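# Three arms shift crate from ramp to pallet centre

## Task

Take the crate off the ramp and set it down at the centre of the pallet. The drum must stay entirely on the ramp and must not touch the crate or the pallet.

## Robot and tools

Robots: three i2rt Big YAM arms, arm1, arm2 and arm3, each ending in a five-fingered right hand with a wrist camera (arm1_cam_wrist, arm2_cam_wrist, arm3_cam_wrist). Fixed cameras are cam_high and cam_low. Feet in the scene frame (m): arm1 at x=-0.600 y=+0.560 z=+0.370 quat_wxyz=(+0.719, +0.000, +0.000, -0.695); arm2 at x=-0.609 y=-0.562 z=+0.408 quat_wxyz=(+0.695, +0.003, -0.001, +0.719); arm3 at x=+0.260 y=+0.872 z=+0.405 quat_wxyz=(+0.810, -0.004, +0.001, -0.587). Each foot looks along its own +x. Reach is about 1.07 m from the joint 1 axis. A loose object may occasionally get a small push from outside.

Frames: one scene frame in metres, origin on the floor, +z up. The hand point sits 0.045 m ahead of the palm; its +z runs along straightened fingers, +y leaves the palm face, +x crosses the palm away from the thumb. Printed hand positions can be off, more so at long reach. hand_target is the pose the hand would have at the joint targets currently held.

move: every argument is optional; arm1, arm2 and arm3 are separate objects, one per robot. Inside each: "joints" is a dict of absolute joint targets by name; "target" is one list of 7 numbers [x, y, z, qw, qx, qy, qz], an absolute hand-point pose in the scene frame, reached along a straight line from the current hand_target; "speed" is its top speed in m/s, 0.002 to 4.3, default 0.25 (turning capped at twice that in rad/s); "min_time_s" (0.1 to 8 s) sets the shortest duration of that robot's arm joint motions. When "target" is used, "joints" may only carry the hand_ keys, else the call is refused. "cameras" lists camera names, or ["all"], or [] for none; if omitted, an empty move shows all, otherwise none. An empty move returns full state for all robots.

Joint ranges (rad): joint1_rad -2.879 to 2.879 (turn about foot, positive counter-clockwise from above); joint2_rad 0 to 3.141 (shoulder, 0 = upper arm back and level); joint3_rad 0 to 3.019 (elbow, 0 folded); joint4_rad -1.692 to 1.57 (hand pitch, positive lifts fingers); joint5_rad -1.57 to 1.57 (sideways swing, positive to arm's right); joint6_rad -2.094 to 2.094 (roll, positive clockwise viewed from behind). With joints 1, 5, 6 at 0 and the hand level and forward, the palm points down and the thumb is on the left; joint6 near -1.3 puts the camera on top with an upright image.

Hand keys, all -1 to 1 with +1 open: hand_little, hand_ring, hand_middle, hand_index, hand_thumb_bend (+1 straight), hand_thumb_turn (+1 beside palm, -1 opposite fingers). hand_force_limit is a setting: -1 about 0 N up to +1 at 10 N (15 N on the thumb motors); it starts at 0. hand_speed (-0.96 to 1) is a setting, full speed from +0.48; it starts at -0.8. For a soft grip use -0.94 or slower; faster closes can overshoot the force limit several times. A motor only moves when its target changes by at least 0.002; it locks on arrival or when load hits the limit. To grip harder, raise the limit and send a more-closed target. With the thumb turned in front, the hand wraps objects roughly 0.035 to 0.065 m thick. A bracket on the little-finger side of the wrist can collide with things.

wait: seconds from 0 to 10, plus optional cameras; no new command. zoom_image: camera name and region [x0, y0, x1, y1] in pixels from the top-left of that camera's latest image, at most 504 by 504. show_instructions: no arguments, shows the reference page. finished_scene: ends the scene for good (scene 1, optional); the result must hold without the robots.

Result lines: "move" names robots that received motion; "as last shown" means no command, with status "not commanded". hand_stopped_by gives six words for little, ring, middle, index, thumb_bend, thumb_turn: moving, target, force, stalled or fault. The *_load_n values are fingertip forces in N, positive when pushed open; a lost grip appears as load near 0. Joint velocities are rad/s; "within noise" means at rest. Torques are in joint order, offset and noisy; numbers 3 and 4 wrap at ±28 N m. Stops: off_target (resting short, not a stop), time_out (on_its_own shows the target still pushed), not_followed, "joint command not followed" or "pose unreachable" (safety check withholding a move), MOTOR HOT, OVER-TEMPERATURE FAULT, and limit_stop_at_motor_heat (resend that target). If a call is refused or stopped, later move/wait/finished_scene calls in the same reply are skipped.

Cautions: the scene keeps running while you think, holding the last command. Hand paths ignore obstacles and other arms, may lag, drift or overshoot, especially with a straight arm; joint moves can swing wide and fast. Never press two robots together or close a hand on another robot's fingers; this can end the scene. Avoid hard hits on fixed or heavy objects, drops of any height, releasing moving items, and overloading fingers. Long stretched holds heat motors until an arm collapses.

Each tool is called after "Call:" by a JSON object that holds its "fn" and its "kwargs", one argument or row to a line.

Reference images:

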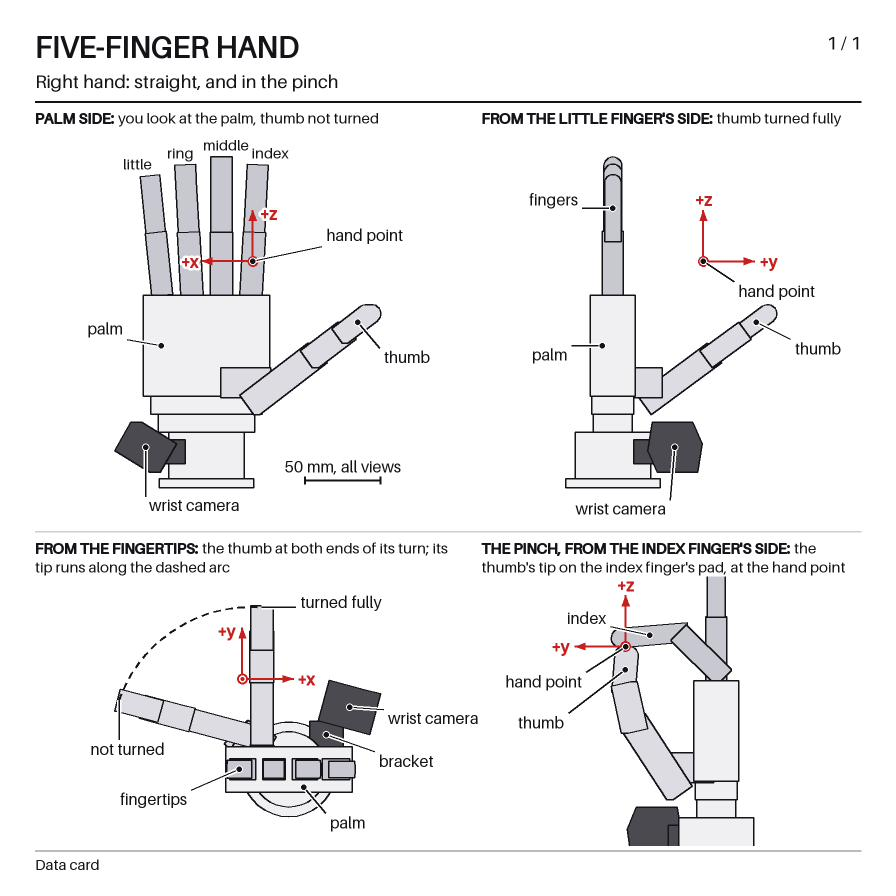

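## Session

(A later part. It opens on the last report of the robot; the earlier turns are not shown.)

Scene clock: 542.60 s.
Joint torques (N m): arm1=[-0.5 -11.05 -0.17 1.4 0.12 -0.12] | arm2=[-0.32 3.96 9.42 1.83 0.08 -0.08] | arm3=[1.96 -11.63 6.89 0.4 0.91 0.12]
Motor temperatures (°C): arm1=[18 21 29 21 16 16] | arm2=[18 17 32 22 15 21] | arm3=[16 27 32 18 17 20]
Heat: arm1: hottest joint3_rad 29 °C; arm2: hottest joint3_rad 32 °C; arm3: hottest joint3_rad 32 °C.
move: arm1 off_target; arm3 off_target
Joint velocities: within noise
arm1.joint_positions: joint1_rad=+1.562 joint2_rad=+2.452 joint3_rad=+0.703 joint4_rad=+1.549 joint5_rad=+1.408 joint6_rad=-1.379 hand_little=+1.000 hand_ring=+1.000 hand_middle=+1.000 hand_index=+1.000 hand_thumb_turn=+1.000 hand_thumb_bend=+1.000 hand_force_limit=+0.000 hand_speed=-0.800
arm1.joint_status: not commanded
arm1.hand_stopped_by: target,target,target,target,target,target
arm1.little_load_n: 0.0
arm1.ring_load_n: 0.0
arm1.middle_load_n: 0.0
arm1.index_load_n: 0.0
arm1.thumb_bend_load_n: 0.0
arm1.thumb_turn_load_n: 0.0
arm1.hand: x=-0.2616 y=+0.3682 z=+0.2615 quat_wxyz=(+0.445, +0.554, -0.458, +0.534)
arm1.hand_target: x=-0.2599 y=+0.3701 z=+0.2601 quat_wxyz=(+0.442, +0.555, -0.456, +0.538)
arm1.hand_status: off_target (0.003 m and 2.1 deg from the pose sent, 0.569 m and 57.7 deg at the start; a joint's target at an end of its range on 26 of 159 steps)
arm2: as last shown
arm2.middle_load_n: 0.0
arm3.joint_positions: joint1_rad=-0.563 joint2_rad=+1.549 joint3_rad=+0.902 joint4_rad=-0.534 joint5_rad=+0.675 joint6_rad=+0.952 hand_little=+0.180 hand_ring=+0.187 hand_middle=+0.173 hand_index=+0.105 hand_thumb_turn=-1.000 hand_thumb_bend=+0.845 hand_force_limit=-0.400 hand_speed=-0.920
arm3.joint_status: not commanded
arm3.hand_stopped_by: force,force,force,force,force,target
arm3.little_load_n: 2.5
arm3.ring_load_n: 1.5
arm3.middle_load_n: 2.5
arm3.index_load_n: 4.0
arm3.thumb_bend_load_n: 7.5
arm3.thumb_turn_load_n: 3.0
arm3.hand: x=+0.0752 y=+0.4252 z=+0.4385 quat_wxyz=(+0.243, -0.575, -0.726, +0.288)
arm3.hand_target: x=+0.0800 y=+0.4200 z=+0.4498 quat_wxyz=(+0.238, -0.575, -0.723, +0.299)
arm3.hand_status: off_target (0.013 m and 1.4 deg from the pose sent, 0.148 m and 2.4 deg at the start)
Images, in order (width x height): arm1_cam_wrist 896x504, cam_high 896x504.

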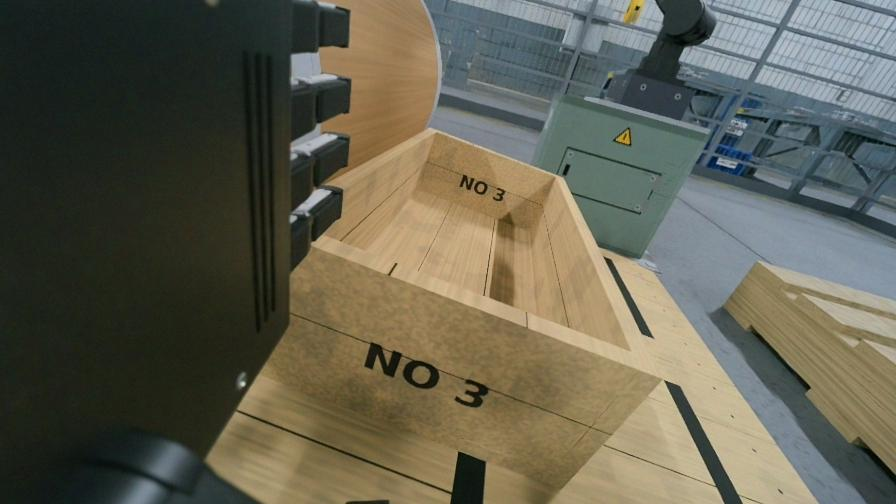

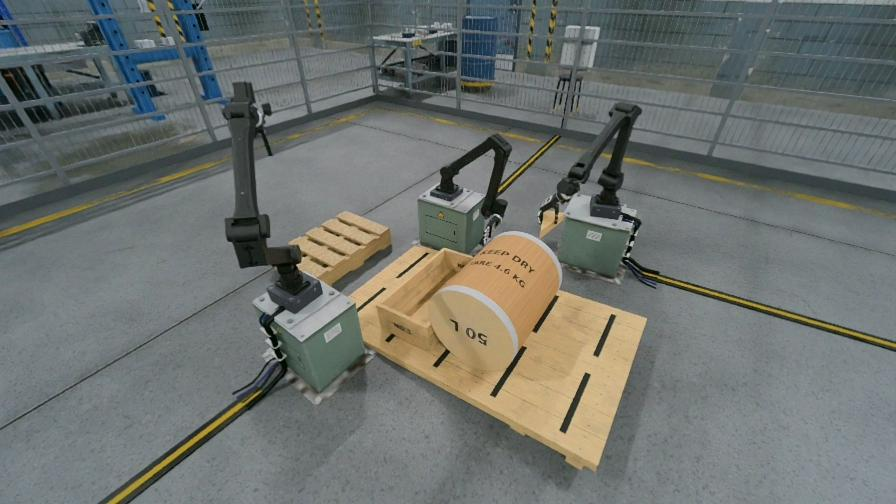

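Call:
{"fn": "move", "kwargs": {
  "arm1": {"target": [-0.42, 0.40, 0.58, 0.447, 0.548, -0.447, 0.548], "speed": 0.3},
  "arm2": {"target": [-0.34, -0.12, 0.52, 0.5, -0.5, 0.5, -0.5], "speed": 0.4, "joints": {"hand_little": -1, "hand_ring": -1, "hand_middle": -1, "hand_index": -1, "hand_speed": -0.5, "hand_force_limit": 0.2}},
  "cameras": ["cam_high", "arm2_cam_wrist"]
}}

Scene clock: 608.70 s.
Joint torques (N m): arm1=[-0.38 -1.85 5.15 0.21 -0.21 -0.14] | arm2=[-0.73 -9.99 7.47 0.61 0.05 0.11] | arm3=[1.96 -11.58 6.87 0.4 0.91 0.12]
Motor temperatures (°C): arm1=[18 22 24 21 16 16] | arm2=[18 17 33 22 15 21] | arm3=[16 26 30 18 17 20]
Heat: arm1: hottest joint3_rad 24 °C; arm2: hottest joint3_rad 33 °C; arm3: hottest joint3_rad 30 °C.
move: arm1 done; arm2 off_target
Joint velocities: within noise
arm1.joint_positions: joint1_rad=+1.734 joint2_rad=+1.012 joint3_rad=+0.191 joint4_rad=+1.297 joint5_rad=+1.571 joint6_rad=-2.033 hand_little=+1.000 hand_ring=+1.000 hand_middle=+1.000 hand_index=+1.000 hand_thumb_turn=+1.000 hand_thumb_bend=+1.000 hand_force_limit=+0.000 hand_speed=-0.800
arm1.joint_status: not commanded
arm1.hand_stopped_by: target,target,target,target,target,target
arm1.little_load_n: 0.0
arm1.ring_load_n: 0.0
arm1.middle_load_n: 0.0
arm1.index_load_n: 0.0
arm1.thumb_bend_load_n: 0.0
arm1.thumb_turn_load_n: 0.0
arm1.hand: x=-0.4191 y=+0.3977 z=+0.5804 quat_wxyz=(+0.444, +0.544, -0.452, +0.550)
arm1.hand_target: x=-0.4198 y=+0.3993 z=+0.5800 quat_wxyz=(+0.445, +0.550, -0.446, +0.548)
arm1.hand_status: done (0.003 m and 0.8 deg from the pose sent, 0.357 m and 2.1 deg at the start; a joint's target at an end of its range on 56 of 167 steps)
arm2.joint_positions: joint1_rad=-0.202 joint2_rad=+1.738 joint3_rad=+0.666 joint4_rad=+1.058 joint5_rad=+1.397 joint6_rad=-0.041 hand_little=-1.000 hand_ring=-1.000 hand_middle=-1.000 hand_index=-1.000 hand_thumb_turn=+1.000 hand_thumb_bend=+1.000 hand_force_limit=+0.200 hand_speed=-0.500
arm2.joint_status: all done
arm2.hand_stopped_by: target,target,target,target,target,target
arm2.little_load_n: 0.0
arm2.ring_load_n: 0.0
arm2.middle_load_n: 0.0
arm2.index_load_n: 0.0
arm2.thumb_bend_load_n: 0.0
arm2.thumb_turn_load_n: 0.0
arm2.hand: x=-0.3457 y=-0.1314 z=+0.5032 quat_wxyz=(-0.487, +0.515, -0.487, +0.510)
arm2.hand_target: x=-0.3403 y=-0.1206 z=+0.5202 quat_wxyz=(-0.500, +0.500, -0.500, +0.500)
arm2.hand_status: off_target (0.021 m and 2.9 deg from the pose sent, 0.647 m and 162.9 deg at the start)
arm3: as last shown
arm3.thumb_bend_load_n: 7.0
arm3.thumb_turn_load_n: 2.5
pictures: arm2_cam_wrist, cam_high
Images, in order (width x height): arm2_cam_wrist 896x504, cam_high 896x504.

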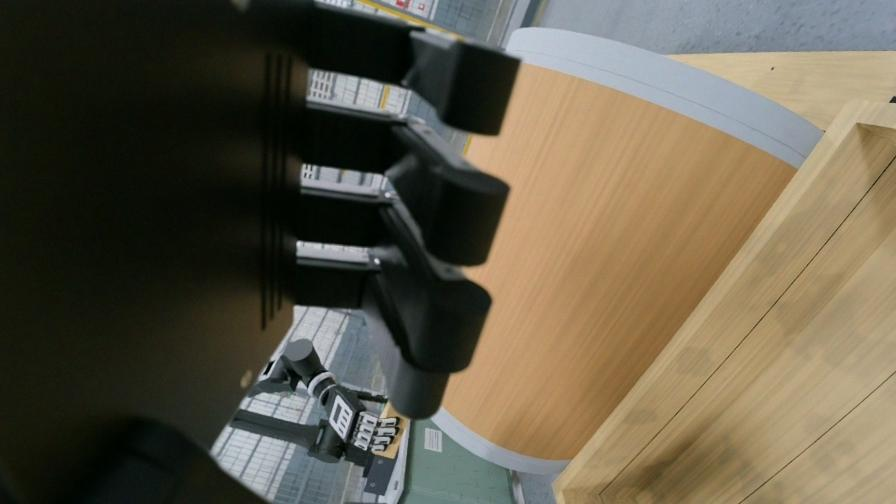

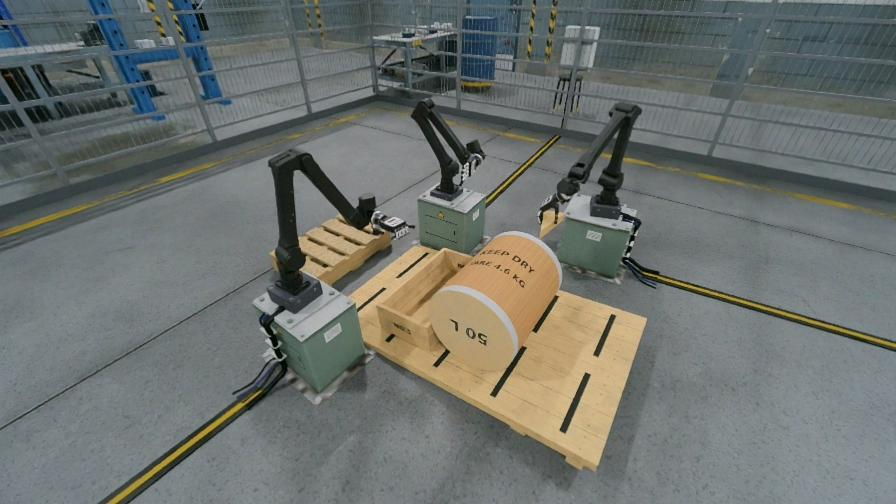

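Call:
{"fn": "move", "kwargs": {
  "arm2": {"target": [-0.25, 0.02, 0.27, 0.5, -0.5, 0.5, -0.5], "speed": 0.25},
  "cameras": ["cam_high", "arm2_cam_wrist", "arm1_cam_wrist"]
}}

Scene clock: 638.50 s.
Joint torques (N m): arm1=[-0.38 -1.55 5.12 0.21 -0.2 -0.13] | arm2=[-0.62 -14.56 5.79 1.81 0.05 -0.19] | arm3=[1.9 -11.58 6.89 0.4 0.91 0.12]
Motor temperatures (°C): arm1=[18 22 25 21 16 16] | arm2=[18 21 31 22 15 21] | arm3=[16 26 30 18 17 20]
Heat: arm1: hottest joint3_rad 25 °C; arm2: hottest joint3_rad 31 °C; arm3: hottest joint3_rad 30 °C.
move: arm2 done
Joint velocities: within noise
arm1, arm3: as last shown
arm2.joint_positions: joint1_rad=-0.318 joint2_rad=+2.539 joint3_rad=+1.299 joint4_rad=+1.227 joint5_rad=+1.283 joint6_rad=+0.002 hand_little=-1.000 hand_ring=-1.000 hand_middle=-1.000 hand_index=-1.000 hand_thumb_turn=+1.000 hand_thumb_bend=+1.000 hand_force_limit=+0.200 hand_speed=-0.500
arm2.joint_status: not commanded
arm2.hand_stopped_by: target,target,target,target,target,target
arm2.little_load_n: 0.0
arm2.ring_load_n: 0.0
arm2.middle_load_n: 0.0
arm2.index_load_n: 0.0
arm2.thumb_bend_load_n: 0.0
arm2.thumb_turn_load_n: -0.5
arm2.hand: x=-0.2551 y=+0.0171 z=+0.2758 quat_wxyz=(-0.498, +0.504, -0.499, +0.499)
arm2.hand_target: x=-0.2501 y=+0.0197 z=+0.2702 quat_wxyz=(-0.500, +0.500, -0.500, +0.500)
arm2.hand_status: done (0.008 m and 0.5 deg from the pose sent, 0.294 m and 2.9 deg at the start)
arm3.middle_load_n: 2.0
arm3.thumb_bend_load_n: 7.5
arm3.thumb_turn_load_n: 3.0
pictures: arm1_cam_wrist, arm2_cam_wrist, cam_high
Images, in order (width x height): arm1_cam_wrist 896x504, arm2_cam_wrist 896x504, cam_high 896x504.

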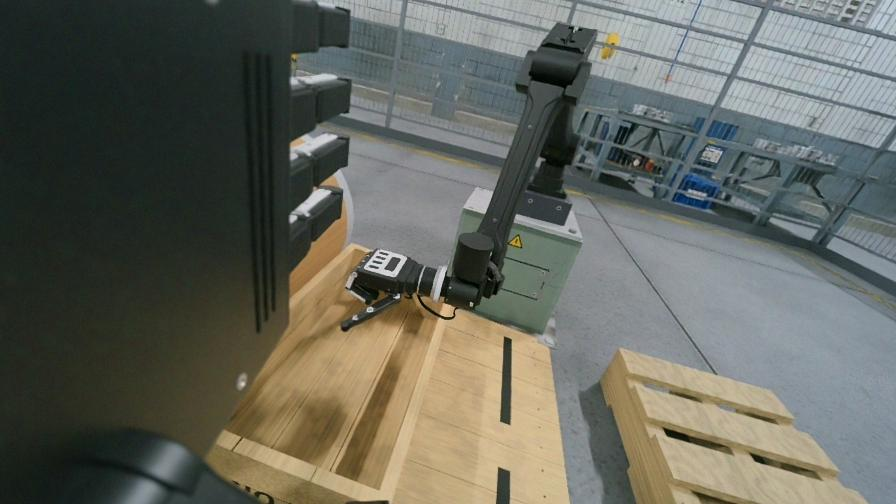

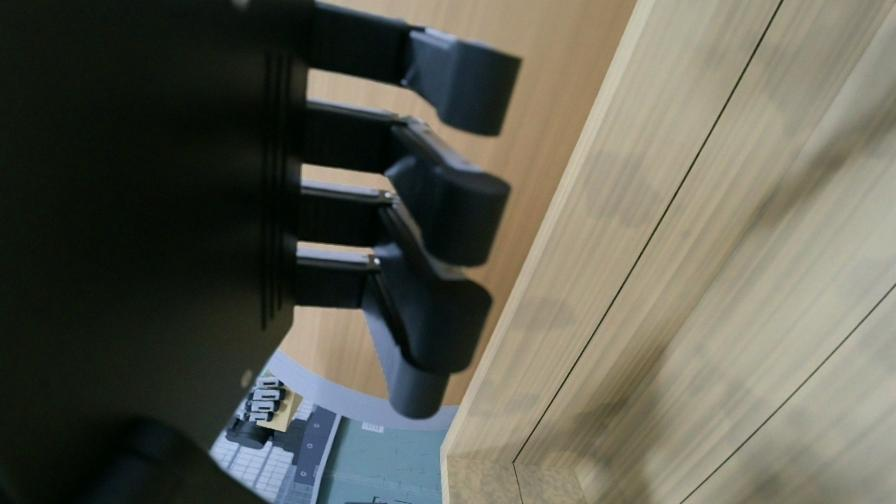

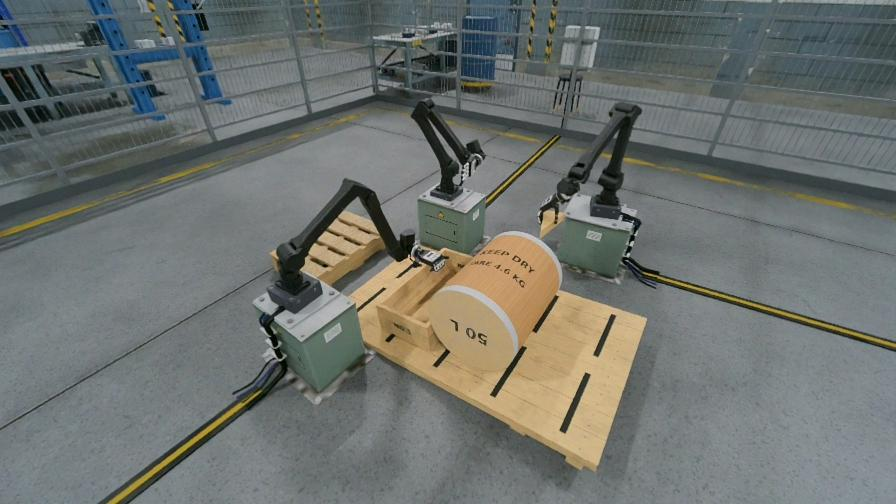

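Call:
{"fn": "zoom_image", "kwargs": {
  "camera": "cam_high",
  "region": [340, 200, 600, 400]
}}

Scaled by 1.938 from the camera's image (finer frame: 1280x720).

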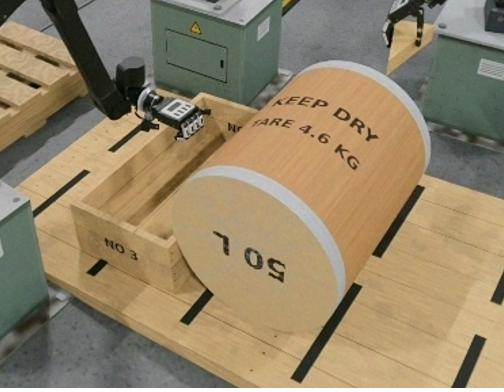

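Call:
{"fn": "move", "kwargs": {
  "arm2": {"target": [-0.20, 0.045, 0.23, 0.5, -0.5, 0.5, -0.5], "speed": 0.12},
  "cameras": ["cam_high", "arm2_cam_wrist"]
}}

Call:
{"fn": "zoom_image", "kwargs": {
  "camera": "cam_high",
  "region": [400, 220, 520, 320]
}}

Scene clock: 656.80 s.
Joint torques (N m): arm1=[-0.26 -1.61 5.11 0.2 -0.18 -0.16] | arm2=[-0.32 -15.56 6.54 0.91 0.03 -0.19] | arm3=[1.96 -11.63 6.89 0.4 0.91 0.12]
Motor temperatures (°C): arm1=[18 21 25 21 16 16] | arm2=[18 23 29 22 15 21] | arm3=[16 26 30 18 17 20]
Heat: arm1: hottest joint3_rad 25 °C; arm2: hottest joint3_rad 29 °C; arm3: hottest joint3_rad 30 °C.
move: arm2 off_target
Joint velocities: within noise
arm1, arm3: as last shown
arm2.joint_positions: joint1_rad=-0.389 joint2_rad=+2.669 joint3_rad=+1.492 joint4_rad=+1.193 joint5_rad=+1.216 joint6_rad=+0.001 hand_little=-1.000 hand_ring=-1.000 hand_middle=-1.000 hand_index=-1.000 hand_thumb_turn=+1.000 hand_thumb_bend=+1.000 hand_force_limit=+0.200 hand_speed=-0.500
arm2.joint_status: not commanded
arm2.hand_stopped_by: target,target,target,target,target,target
arm2.little_load_n: 0.0
arm2.ring_load_n: 0.0
arm2.middle_load_n: 0.5
arm2.index_load_n: 0.0
arm2.thumb_bend_load_n: 0.0
arm2.thumb_turn_load_n: 0.0
arm2.hand: x=-0.2024 y=+0.0430 z=+0.2420 quat_wxyz=(-0.506, +0.494, -0.504, +0.495)
arm2.hand_target: x=-0.2004 y=+0.0445 z=+0.2301 quat_wxyz=(-0.500, +0.500, -0.500, +0.500)
arm2.hand_status: off_target (0.012 m and 1.2 deg from the pose sent, 0.077 m and 0.5 deg at the start)
arm3.thumb_bend_load_n: 7.0
pictures: arm2_cam_wrist, cam_high
Images, in order (width x height): arm2_cam_wrist 896x504, cam_high 896x504.

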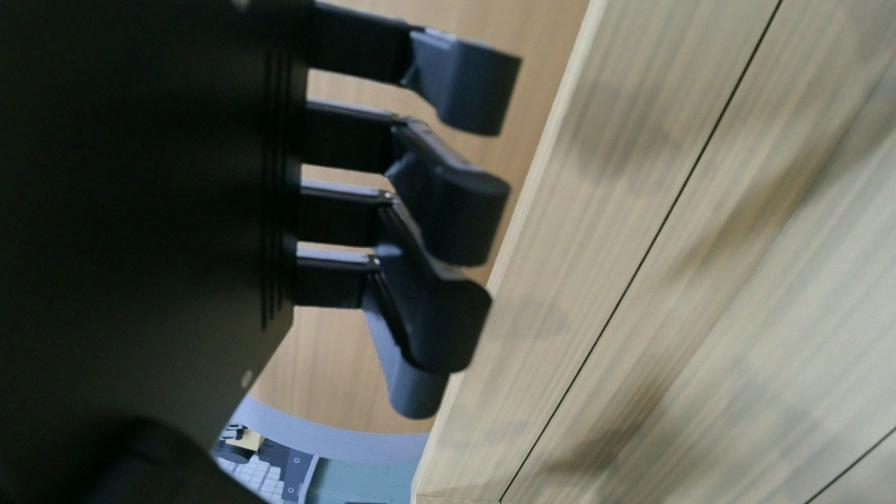

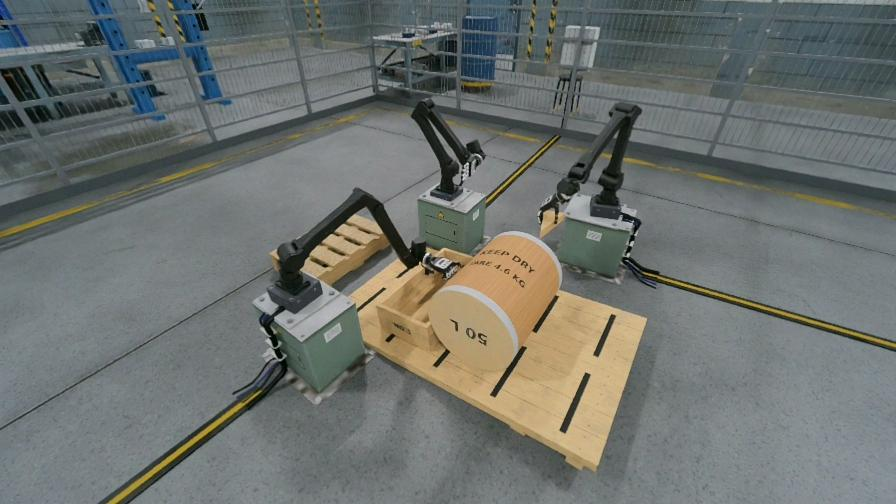

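Scaled by 4.200 from the camera's image (finer frame: 1280x720).

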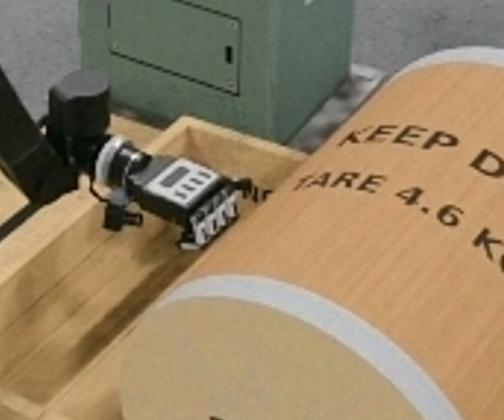

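Call:
{"fn": "move", "kwargs": {
  "arm2": {"target": [-0.21, 0.075, 0.225, 0.5, -0.5, 0.5, -0.5], "speed": 0.12}
}}

Call:
{"fn": "move", "kwargs": {
  "arm2": {"target": [-0.165, 0.075, 0.235, 0.5, -0.5, 0.5, -0.5], "speed": 0.06},
  "cameras": ["cam_high", "cam_low"]
}}

Call:
{"fn": "zoom_image", "kwargs": {
  "camera": "cam_high",
  "region": [400, 220, 520, 320]
}}

Call:
{"fn": "zoom_image", "kwargs": {
  "camera": "cam_low",
  "region": [240, 180, 640, 440]
}}

Scene clock: 670.80 s.
Joint torques (N m): arm1=[-0.38 -1.55 5.09 0.24 -0.2 -0.13] | arm2=[-0.15 -15.85 7.42 0.91 0.17 -0.19] | arm3=[1.9 -11.63 6.9 0.4 0.91 0.12]
Motor temperatures (°C): arm1=[18 21 25 20 16 16] | arm2=[18 25 30 22 15 21] | arm3=[16 26 30 18 17 20]
Heat: arm1: hottest joint3_rad 25 °C; arm2: hottest joint3_rad 30 °C; arm3: hottest joint3_rad 30 °C.
move: arm2 off_target
Joint velocities: within noise
arm1, arm3: as last shown
arm2.joint_positions: joint1_rad=-0.362 joint2_rad=+2.704 joint3_rad=+1.588 joint4_rad=+1.134 joint5_rad=+1.243 joint6_rad=+0.000 hand_little=-1.000 hand_ring=-1.000 hand_middle=-1.000 hand_index=-1.000 hand_thumb_turn=+1.000 hand_thumb_bend=+1.000 hand_force_limit=+0.200 hand_speed=-0.500
arm2.joint_status: not commanded
arm2.hand_stopped_by: target,target,target,target,target,target
arm2.little_load_n: 0.0
arm2.ring_load_n: 0.0
arm2.middle_load_n: 0.0
arm2.index_load_n: 0.0
arm2.thumb_bend_load_n: 0.0
arm2.thumb_turn_load_n: 0.0
arm2.hand: x=-0.2100 y=+0.0721 z=+0.2386 quat_wxyz=(-0.506, +0.494, -0.505, +0.495)
arm2.hand_target: x=-0.2102 y=+0.0744 z=+0.2254 quat_wxyz=(-0.500, +0.500, -0.500, +0.500)
arm2.hand_status: off_target (0.014 m and 1.2 deg from the pose sent, 0.037 m and 1.2 deg at the start)
arm3.middle_load_n: 2.5
arm3.thumb_bend_load_n: 7.5
arm3.thumb_turn_load_n: 2.5
pictures: none

Scene clock: 672.13 s.
Joint torques (N m): arm1=[-0.21 -1.85 5.08 0.21 -0.17 -0.14] | arm2=[-0.44 -16.56 7.8 0.92 0.04 -0.17] | arm3=[1.96 -11.58 6.87 0.42 0.91 0.12]
Motor temperatures (°C): arm1=[18 21 25 20 16 16] | arm2=[18 25 30 22 15 21] | arm3=[16 26 30 18 17 20]
Heat: arm1: hottest joint3_rad 25 °C; arm2: hottest joint3_rad 30 °C; arm3: hottest joint3_rad 30 °C.
move: arm2 off_target
Joint velocities: within noise
arm1, arm3: as last shown
arm2.joint_positions: joint1_rad=-0.422 joint2_rad=+2.704 joint3_rad=+1.631 joint4_rad=+1.085 joint5_rad=+1.182 joint6_rad=+0.000 hand_little=-1.000 hand_ring=-1.000 hand_middle=-1.000 hand_index=-1.000 hand_thumb_turn=+1.000 hand_thumb_bend=+1.000 hand_force_limit=+0.200 hand_speed=-0.500
arm2.joint_status: not commanded
arm2.hand_stopped_by: target,target,target,target,target,target
arm2.little_load_n: 0.0
arm2.ring_load_n: 0.0
arm2.middle_load_n: 0.5
arm2.index_load_n: 0.0
arm2.thumb_bend_load_n: 0.0
arm2.thumb_turn_load_n: -0.5
arm2.hand: x=-0.1686 y=+0.0715 z=+0.2450 quat_wxyz=(-0.504, +0.496, -0.503, +0.496)
arm2.hand_target: x=-0.1653 y=+0.0745 z=+0.2352 quat_wxyz=(-0.500, +0.500, -0.500, +0.500)
arm2.hand_status: off_target (0.011 m and 0.9 deg from the pose sent, 0.045 m and 1.2 deg at the start)
arm3.index_load_n: 4.5
Images, in order (width x height): cam_high 896x504, cam_low 896x504.

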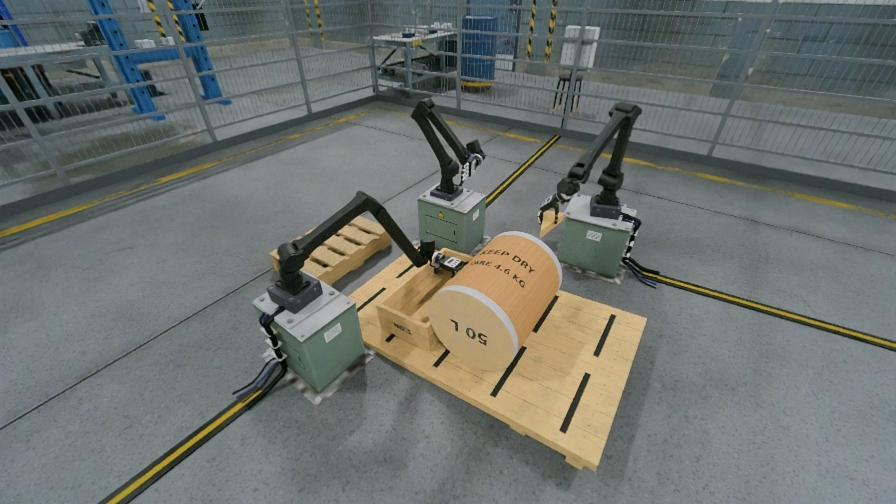

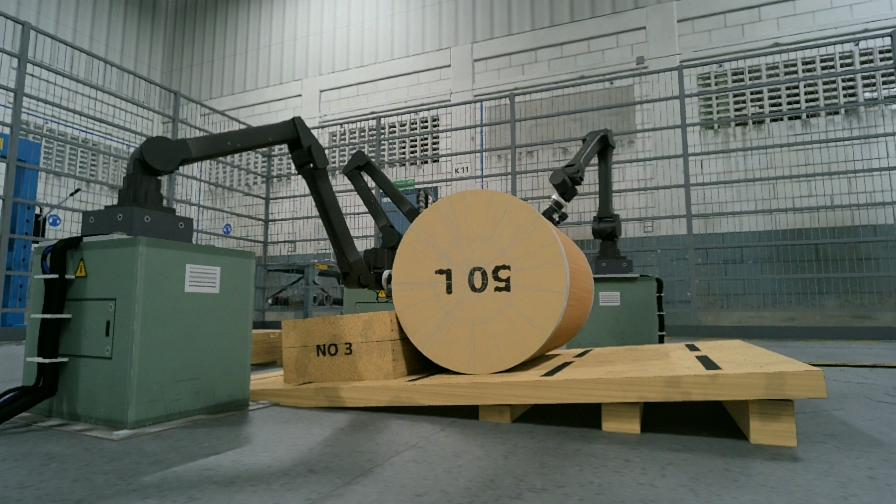

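Scaled by 4.200 from the camera's image (finer frame: 1280x720).

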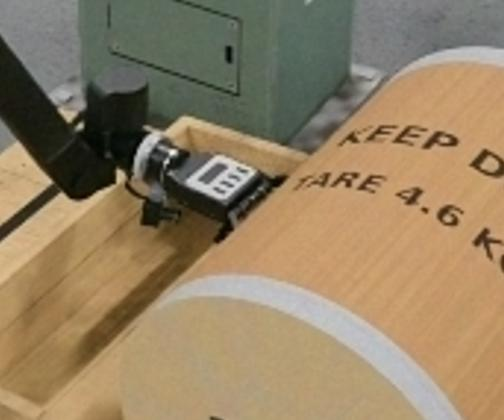

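Scaled by 1.260 from the camera's image (finer frame: 1280x720).

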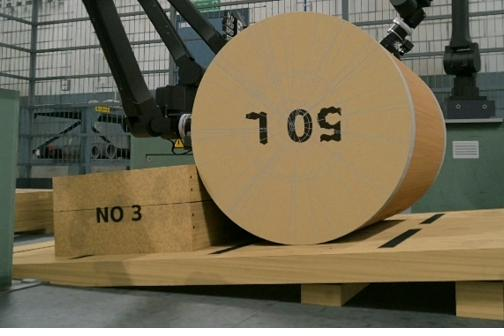

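Call:
{"fn": "move", "kwargs": {
  "arm2": {"target": [-0.13, 0.075, 0.26, 0.5, -0.5, 0.5, -0.5], "speed": 0.06},
  "cameras": ["cam_high", "cam_low"]
}}

Call:
{"fn": "zoom_image", "kwargs": {
  "camera": "cam_high",
  "region": [400, 220, 520, 320]
}}

Call:
{"fn": "zoom_image", "kwargs": {
  "camera": "cam_low",
  "region": [240, 180, 640, 440]
}}

Scene clock: 683.37 s.
Joint torques (N m): arm1=[-0.26 -1.67 5.04 0.16 -0.18 -0.13] | arm2=[-0.91 -19.72 8.13 0.94 0.06 -0.18] | arm3=[1.96 -11.58 6.89 0.42 0.91 0.12]
Motor temperatures (°C): arm1=[18 21 26 20 16 16] | arm2=[18 26 30 22 15 21] | arm3=[16 26 30 18 17 20]
Heat: arm1: hottest joint3_rad 26 °C; arm2: hottest joint3_rad 30 °C; arm3: hottest joint3_rad 30 °C.
move: arm2 off_target
Joint velocities: within noise
arm1, arm3: as last shown
arm2.joint_positions: joint1_rad=-0.463 joint2_rad=+2.704 joint3_rad=+1.641 joint4_rad=+1.032 joint5_rad=+1.135 joint6_rad=-0.001 hand_little=-1.000 hand_ring=-1.000 hand_middle=-1.000 hand_index=-1.000 hand_thumb_turn=+1.000 hand_thumb_bend=+1.000 hand_force_limit=+0.200 hand_speed=-0.500
arm2.joint_status: not commanded
arm2.hand_stopped_by: target,target,target,target,target,target
arm2.little_load_n: -0.5
arm2.ring_load_n: 0.0
arm2.middle_load_n: 0.0
arm2.index_load_n: 0.0
arm2.thumb_bend_load_n: 0.0
arm2.thumb_turn_load_n: -0.5
arm2.hand: x=-0.1440 y=+0.0632 z=+0.2392 quat_wxyz=(-0.492, +0.512, -0.496, +0.500)
arm2.hand_target: x=-0.1306 y=+0.0740 z=+0.2607 quat_wxyz=(-0.500, +0.500, -0.500, +0.500)
arm2.hand_status: off_target (0.028 m and 1.7 deg from the pose sent, 0.042 m and 0.9 deg at the start)
arm3.index_load_n: 4.0
Images, in order (width x height): cam_high 896x504, cam_low 896x504.

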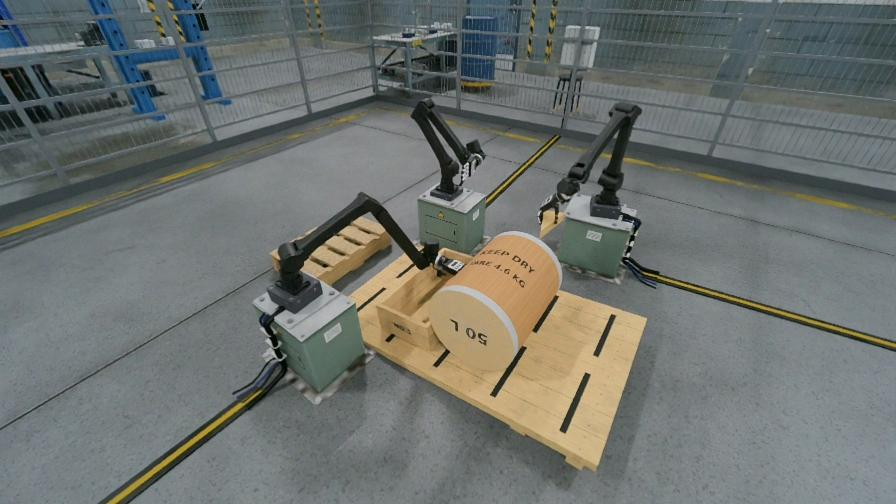

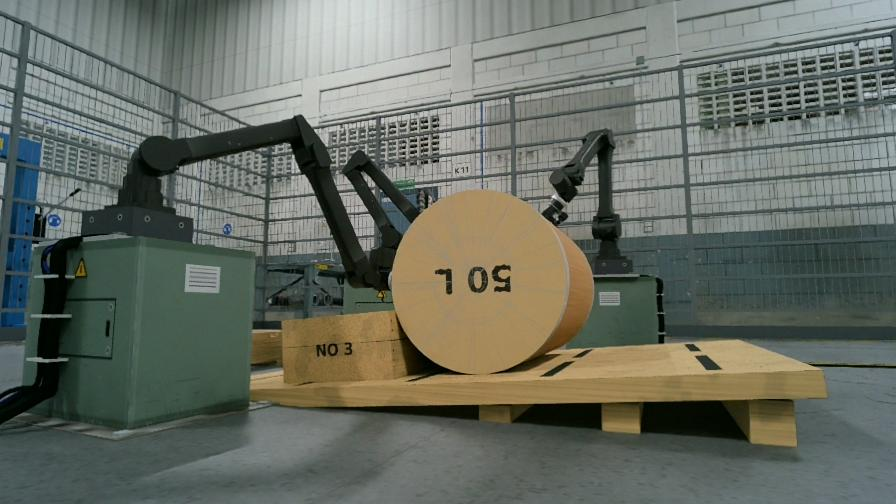

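Scaled by 4.200 from the camera's image (finer frame: 1280x720).

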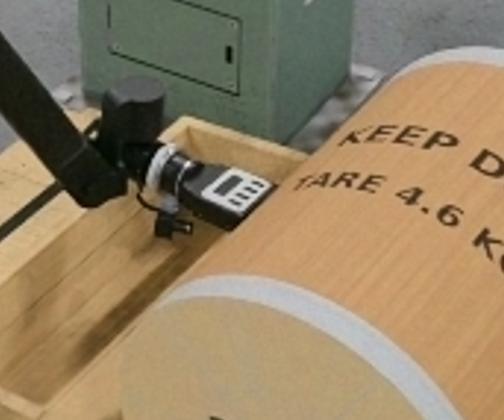

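Scaled by 1.260 from the camera's image (finer frame: 1280x720).

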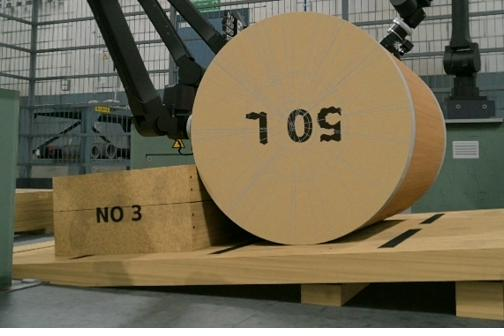

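Call:
{"fn": "move", "kwargs": {
  "arm2": {"target": [-0.09, 0.085, 0.30, 0.5, -0.5, 0.5, -0.5], "speed": 0.06},
  "cameras": ["cam_high", "cam_low", "arm2_cam_wrist"]
}}

Call:
{"fn": "zoom_image", "kwargs": {
  "camera": "cam_high",
  "region": [400, 220, 520, 320]
}}

Call:
{"fn": "zoom_image", "kwargs": {
  "camera": "cam_low",
  "region": [240, 180, 640, 440]
}}

Scene clock: 691.93 s.
Joint torques (N m): arm1=[-0.26 -1.61 5.08 0.21 -0.18 -0.15] | arm2=[-1.55 -20.54 9.48 0.98 -0.07 -0.09] | arm3=[1.96 -11.63 6.87 0.4 0.91 0.12]
Motor temperatures (°C): arm1=[18 21 26 20 16 16] | arm2=[18 27 30 22 15 21] | arm3=[16 26 30 18 18 20]
Heat: arm1: hottest joint3_rad 26 °C; arm2: hottest joint3_rad 30 °C; arm3: hottest joint3_rad 30 °C.
move: arm2 off_target
Joint velocities: within noise
arm1, arm3: as last shown
arm2.joint_positions: joint1_rad=-0.500 joint2_rad=+2.659 joint3_rad=+1.683 joint4_rad=+0.932 joint5_rad=+1.093 joint6_rad=-0.008 hand_little=-1.000 hand_ring=-1.000 hand_middle=-1.000 hand_index=-1.000 hand_thumb_turn=+1.000 hand_thumb_bend=+1.000 hand_force_limit=+0.200 hand_speed=-0.500
arm2.joint_status: not commanded
arm2.hand_stopped_by: target,target,target,target,target,target
arm2.little_load_n: -1.0
arm2.ring_load_n: 0.0
arm2.middle_load_n: 0.0
arm2.index_load_n: 0.0
arm2.thumb_bend_load_n: 0.0
arm2.thumb_turn_load_n: 0.0
arm2.hand: x=-0.1121 y=+0.0729 z=+0.2701 quat_wxyz=(-0.486, +0.520, -0.492, +0.502)
arm2.hand_target: x=-0.0912 y=+0.0832 z=+0.3009 quat_wxyz=(-0.500, +0.500, -0.500, +0.500)
arm2.hand_status: off_target (0.039 m and 2.9 deg from the pose sent, 0.084 m and 1.7 deg at the start)
arm3.thumb_turn_load_n: 3.0
pictures: arm2_cam_wrist, cam_high, cam_low
Images, in order (width x height): arm2_cam_wrist 896x504, cam_high 896x504, cam_low 896x504.

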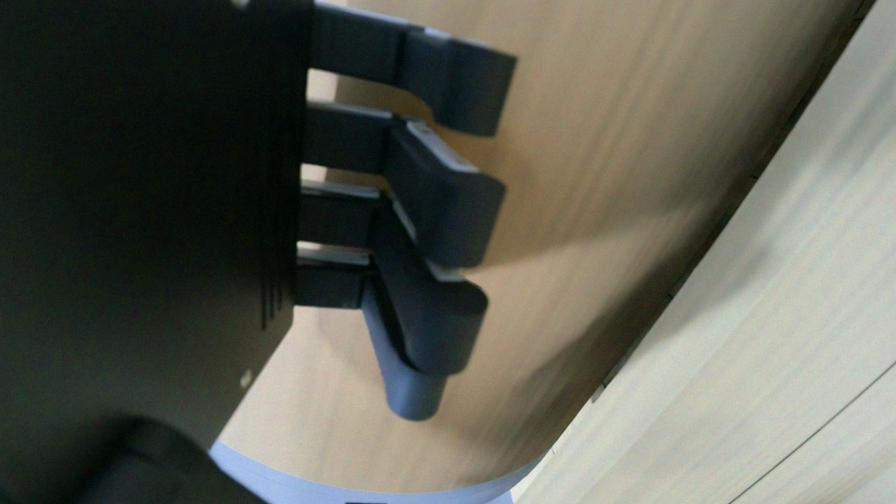

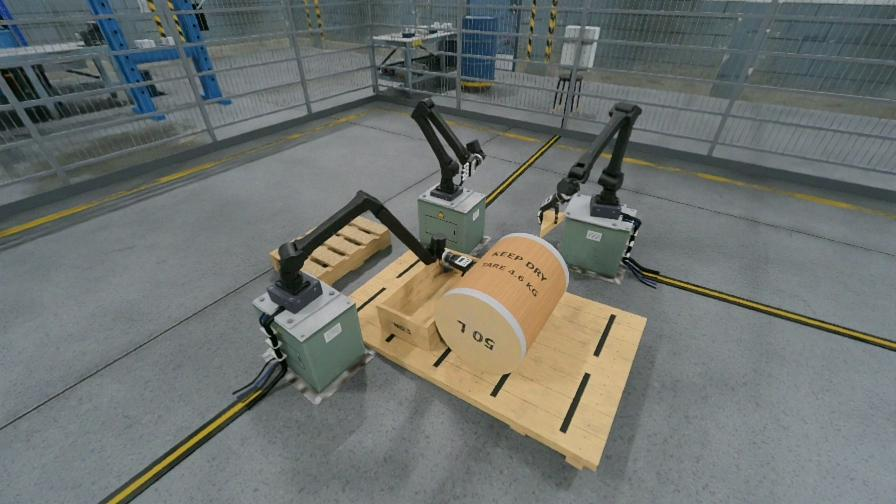

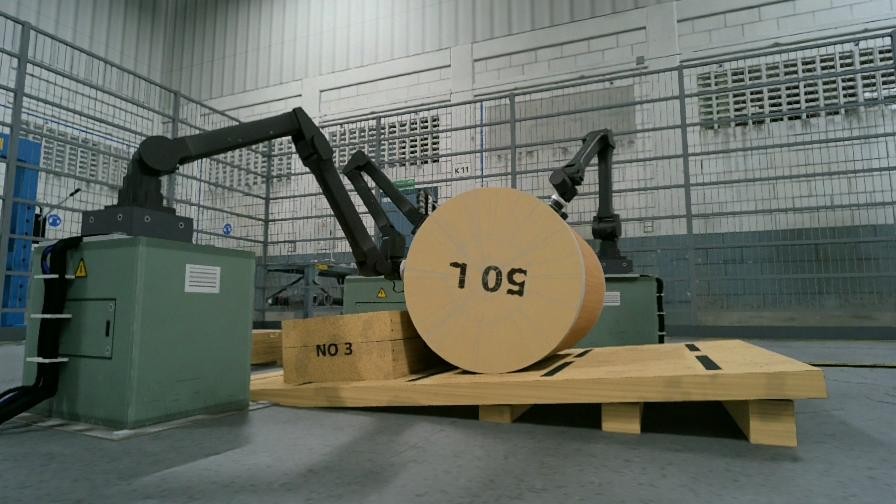

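Scaled by 4.200 from the camera's image (finer frame: 1280x720).

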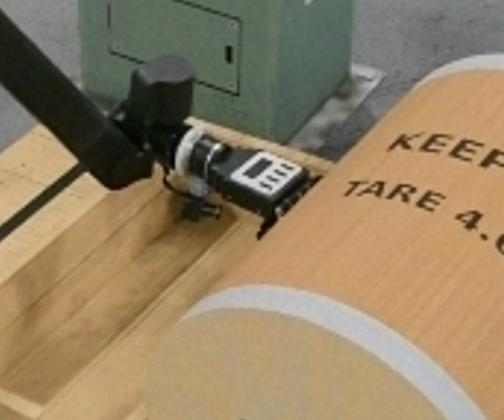

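Scaled by 1.260 from the camera's image (finer frame: 1280x720).

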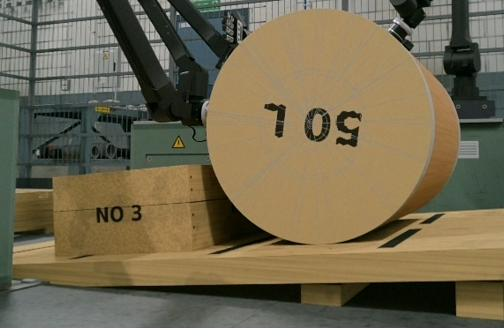

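Call:
{"fn": "move", "kwargs": {
  "arm2": {"target": [-0.05, 0.088, 0.345, 0.5, -0.5, 0.5, -0.5], "speed": 0.06}
}}

Call:
{"fn": "move", "kwargs": {
  "arm2": {"target": [-0.01, 0.09, 0.385, 0.5, -0.5, 0.5, -0.5], "speed": 0.06},
  "cameras": ["cam_high", "cam_low", "arm2_cam_wrist"]
}}

Call:
{"fn": "zoom_image", "kwargs": {
  "camera": "cam_high",
  "region": [400, 220, 640, 420]
}}

Call:
{"fn": "zoom_image", "kwargs": {
  "camera": "cam_low",
  "region": [240, 180, 640, 440]
}}

Scene clock: 699.77 s.
Joint torques (N m): arm1=[-0.38 -1.79 5 0.24 -0.2 -0.15] | arm2=[-1.44 -21.25 10.47 0.98 0.04 -0.1] | arm3=[1.96 -11.63 6.89 0.4 0.91 0.12]
Motor temperatures (°C): arm1=[18 21 26 20 16 16] | arm2=[18 30 31 22 15 21] | arm3=[16 26 30 18 18 20]
Heat: arm1: hottest joint3_rad 26 °C; arm2: hottest joint3_rad 31 °C; arm3: hottest joint3_rad 30 °C.
move: arm2 off_target
Joint velocities: within noise
arm1: as last shown
arm2.joint_positions: joint1_rad=-0.547 joint2_rad=+2.606 joint3_rad=+1.724 joint4_rad=+0.831 joint5_rad=+1.043 joint6_rad=-0.008 hand_little=-1.000 hand_ring=-1.000 hand_middle=-1.000 hand_index=-1.000 hand_thumb_turn=+1.000 hand_thumb_bend=+1.000 hand_force_limit=+0.200 hand_speed=-0.500
arm2.joint_status: not commanded
arm2.hand_stopped_by: target,target,target,target,target,target
arm2.little_load_n: 0.0
arm2.ring_load_n: 0.0
arm2.middle_load_n: 0.0
arm2.index_load_n: -1.0
arm2.thumb_bend_load_n: 0.0
arm2.thumb_turn_load_n: 0.0
arm2.hand: x=-0.0735 y=+0.0774 z=+0.3094 quat_wxyz=(-0.485, +0.523, -0.491, +0.501)
arm2.hand_target: x=-0.0515 y=+0.0858 z=+0.3460 quat_wxyz=(-0.500, +0.500, -0.500, +0.500)
arm2.hand_status: off_target (0.044 m and 3.3 deg from the pose sent, 0.098 m and 2.9 deg at the start)
arm3.joint_positions: joint1_rad=-0.563 joint2_rad=+1.549 joint3_rad=+0.902 joint4_rad=-0.534 joint5_rad=+0.675 joint6_rad=+0.952 hand_little=+0.180 hand_ring=+0.187 hand_middle=+0.173 hand_index=+0.105 hand_thumb_turn=-1.000 hand_thumb_bend=+0.845 hand_force_limit=-0.400 hand_speed=-0.920
arm3.joint_status: not commanded
arm3.hand_stopped_by: force,force,force,force,force,target
arm3.little_load_n: 2.5
arm3.ring_load_n: 1.5
arm3.middle_load_n: 2.0
arm3.index_load_n: 3.5
arm3.thumb_bend_load_n: 7.0
arm3.thumb_turn_load_n: 3.0
arm3.hand: x=+0.0752 y=+0.4252 z=+0.4385 quat_wxyz=(+0.243, -0.575, -0.726, +0.288)
arm3.hand_target: x=+0.0800 y=+0.4200 z=+0.4498 quat_wxyz=(+0.238, -0.575, -0.723, +0.299)
arm3.hand_status: not commanded
pictures: none

Scene clock: 701.50 s.
Joint torques (N m): arm1=[-0.32 -1.85 5.04 0.16 -0.19 -0.14] | arm2=[-1.73 -21.6 11.3 0.94 0.09 -0.08] | arm3=[1.96 -11.63 6.89 0.4 0.91 0.12]
Motor temperatures (°C): arm1=[18 21 26 20 16 16] | arm2=[18 30 31 22 15 21] | arm3=[16 26 30 18 18 20]
Heat: arm1: hottest joint3_rad 26 °C; arm2: hottest joint3_rad 31 °C; arm3: hottest joint3_rad 30 °C.
move: arm2 off_target
Joint velocities: within noise
arm1.joint_positions: joint1_rad=+1.734 joint2_rad=+1.012 joint3_rad=+0.191 joint4_rad=+1.297 joint5_rad=+1.571 joint6_rad=-2.033 hand_little=+1.000 hand_ring=+1.000 hand_middle=+1.000 hand_index=+1.000 hand_thumb_turn=+1.000 hand_thumb_bend=+1.000 hand_force_limit=+0.000 hand_speed=-0.800
arm1.joint_status: not commanded
arm1.hand_stopped_by: target,target,target,target,target,target
arm1.little_load_n: 0.0
arm1.ring_load_n: 0.5
arm1.middle_load_n: 0.0
arm1.index_load_n: 0.0
arm1.thumb_bend_load_n: 0.0
arm1.thumb_turn_load_n: 0.0
arm1.hand: x=-0.4191 y=+0.3977 z=+0.5804 quat_wxyz=(+0.444, +0.544, -0.452, +0.550)
arm1.hand_target: x=-0.4198 y=+0.3993 z=+0.5800 quat_wxyz=(+0.445, +0.550, -0.446, +0.548)
arm1.hand_status: not commanded
arm2.joint_positions: joint1_rad=-0.589 joint2_rad=+2.570 joint3_rad=+1.796 joint4_rad=+0.728 joint5_rad=+0.996 joint6_rad=-0.008 hand_little=-1.000 hand_ring=-1.000 hand_middle=-1.000 hand_index=-1.000 hand_thumb_turn=+1.000 hand_thumb_bend=+1.000 hand_force_limit=+0.200 hand_speed=-0.500
arm2.joint_status: not commanded
arm2.hand_stopped_by: target,target,target,target,target,target
arm2.little_load_n: 0.0
arm2.ring_load_n: 0.0
arm2.middle_load_n: 0.0
arm2.index_load_n: -1.0
arm2.thumb_bend_load_n: 0.0
arm2.thumb_turn_load_n: -0.5
arm2.hand: x=-0.0349 y=+0.0850 z=+0.3510 quat_wxyz=(-0.487, +0.522, -0.491, +0.499)
arm2.hand_target: x=-0.0116 y=+0.0878 z=+0.3857 quat_wxyz=(-0.500, +0.500, -0.500, +0.500)
arm2.hand_status: off_target (0.042 m and 3.1 deg from the pose sent, 0.100 m and 3.3 deg at the start)
arm3: as last shown
arm3.middle_load_n: 2.5
arm3.index_load_n: 4.0
arm3.thumb_bend_load_n: 7.5
pictures: arm2_cam_wrist, cam_high, cam_low
Images, in order (width x height): arm2_cam_wrist 896x504, cam_high 896x504, cam_low 896x504.

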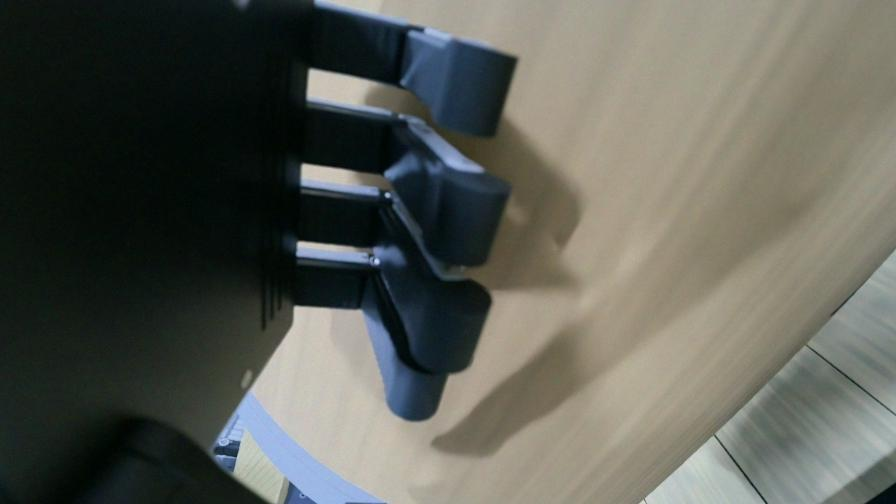

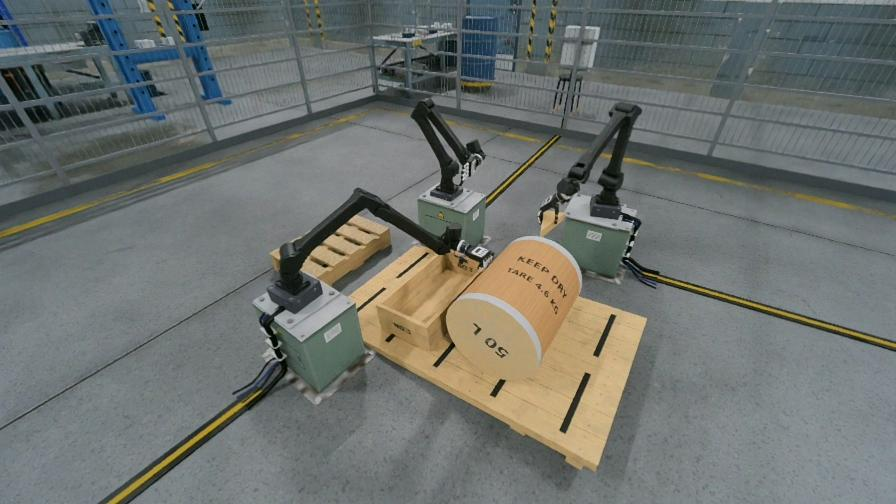

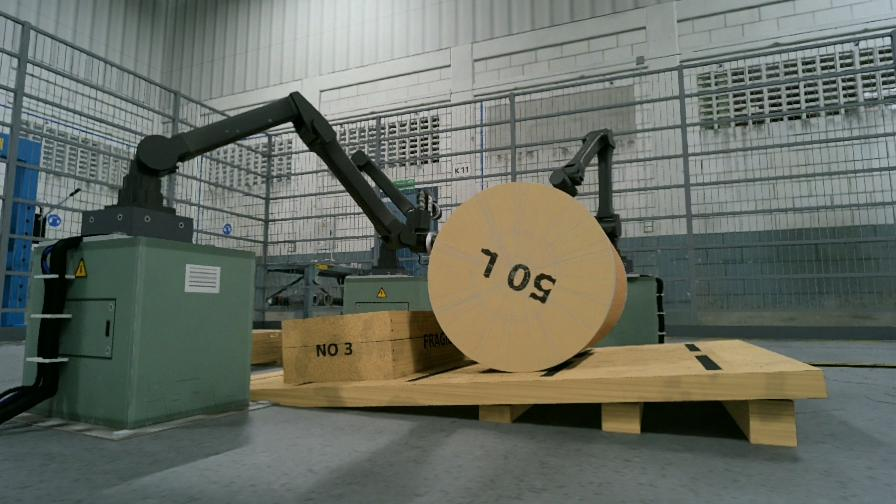

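Scaled by 2.100 from the camera's image (finer frame: 1280x720).

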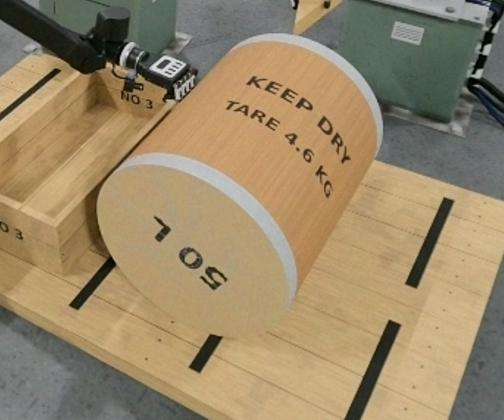

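Scaled by 1.260 from the camera's image (finer frame: 1280x720).

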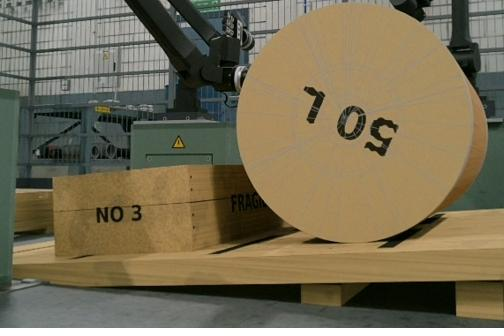

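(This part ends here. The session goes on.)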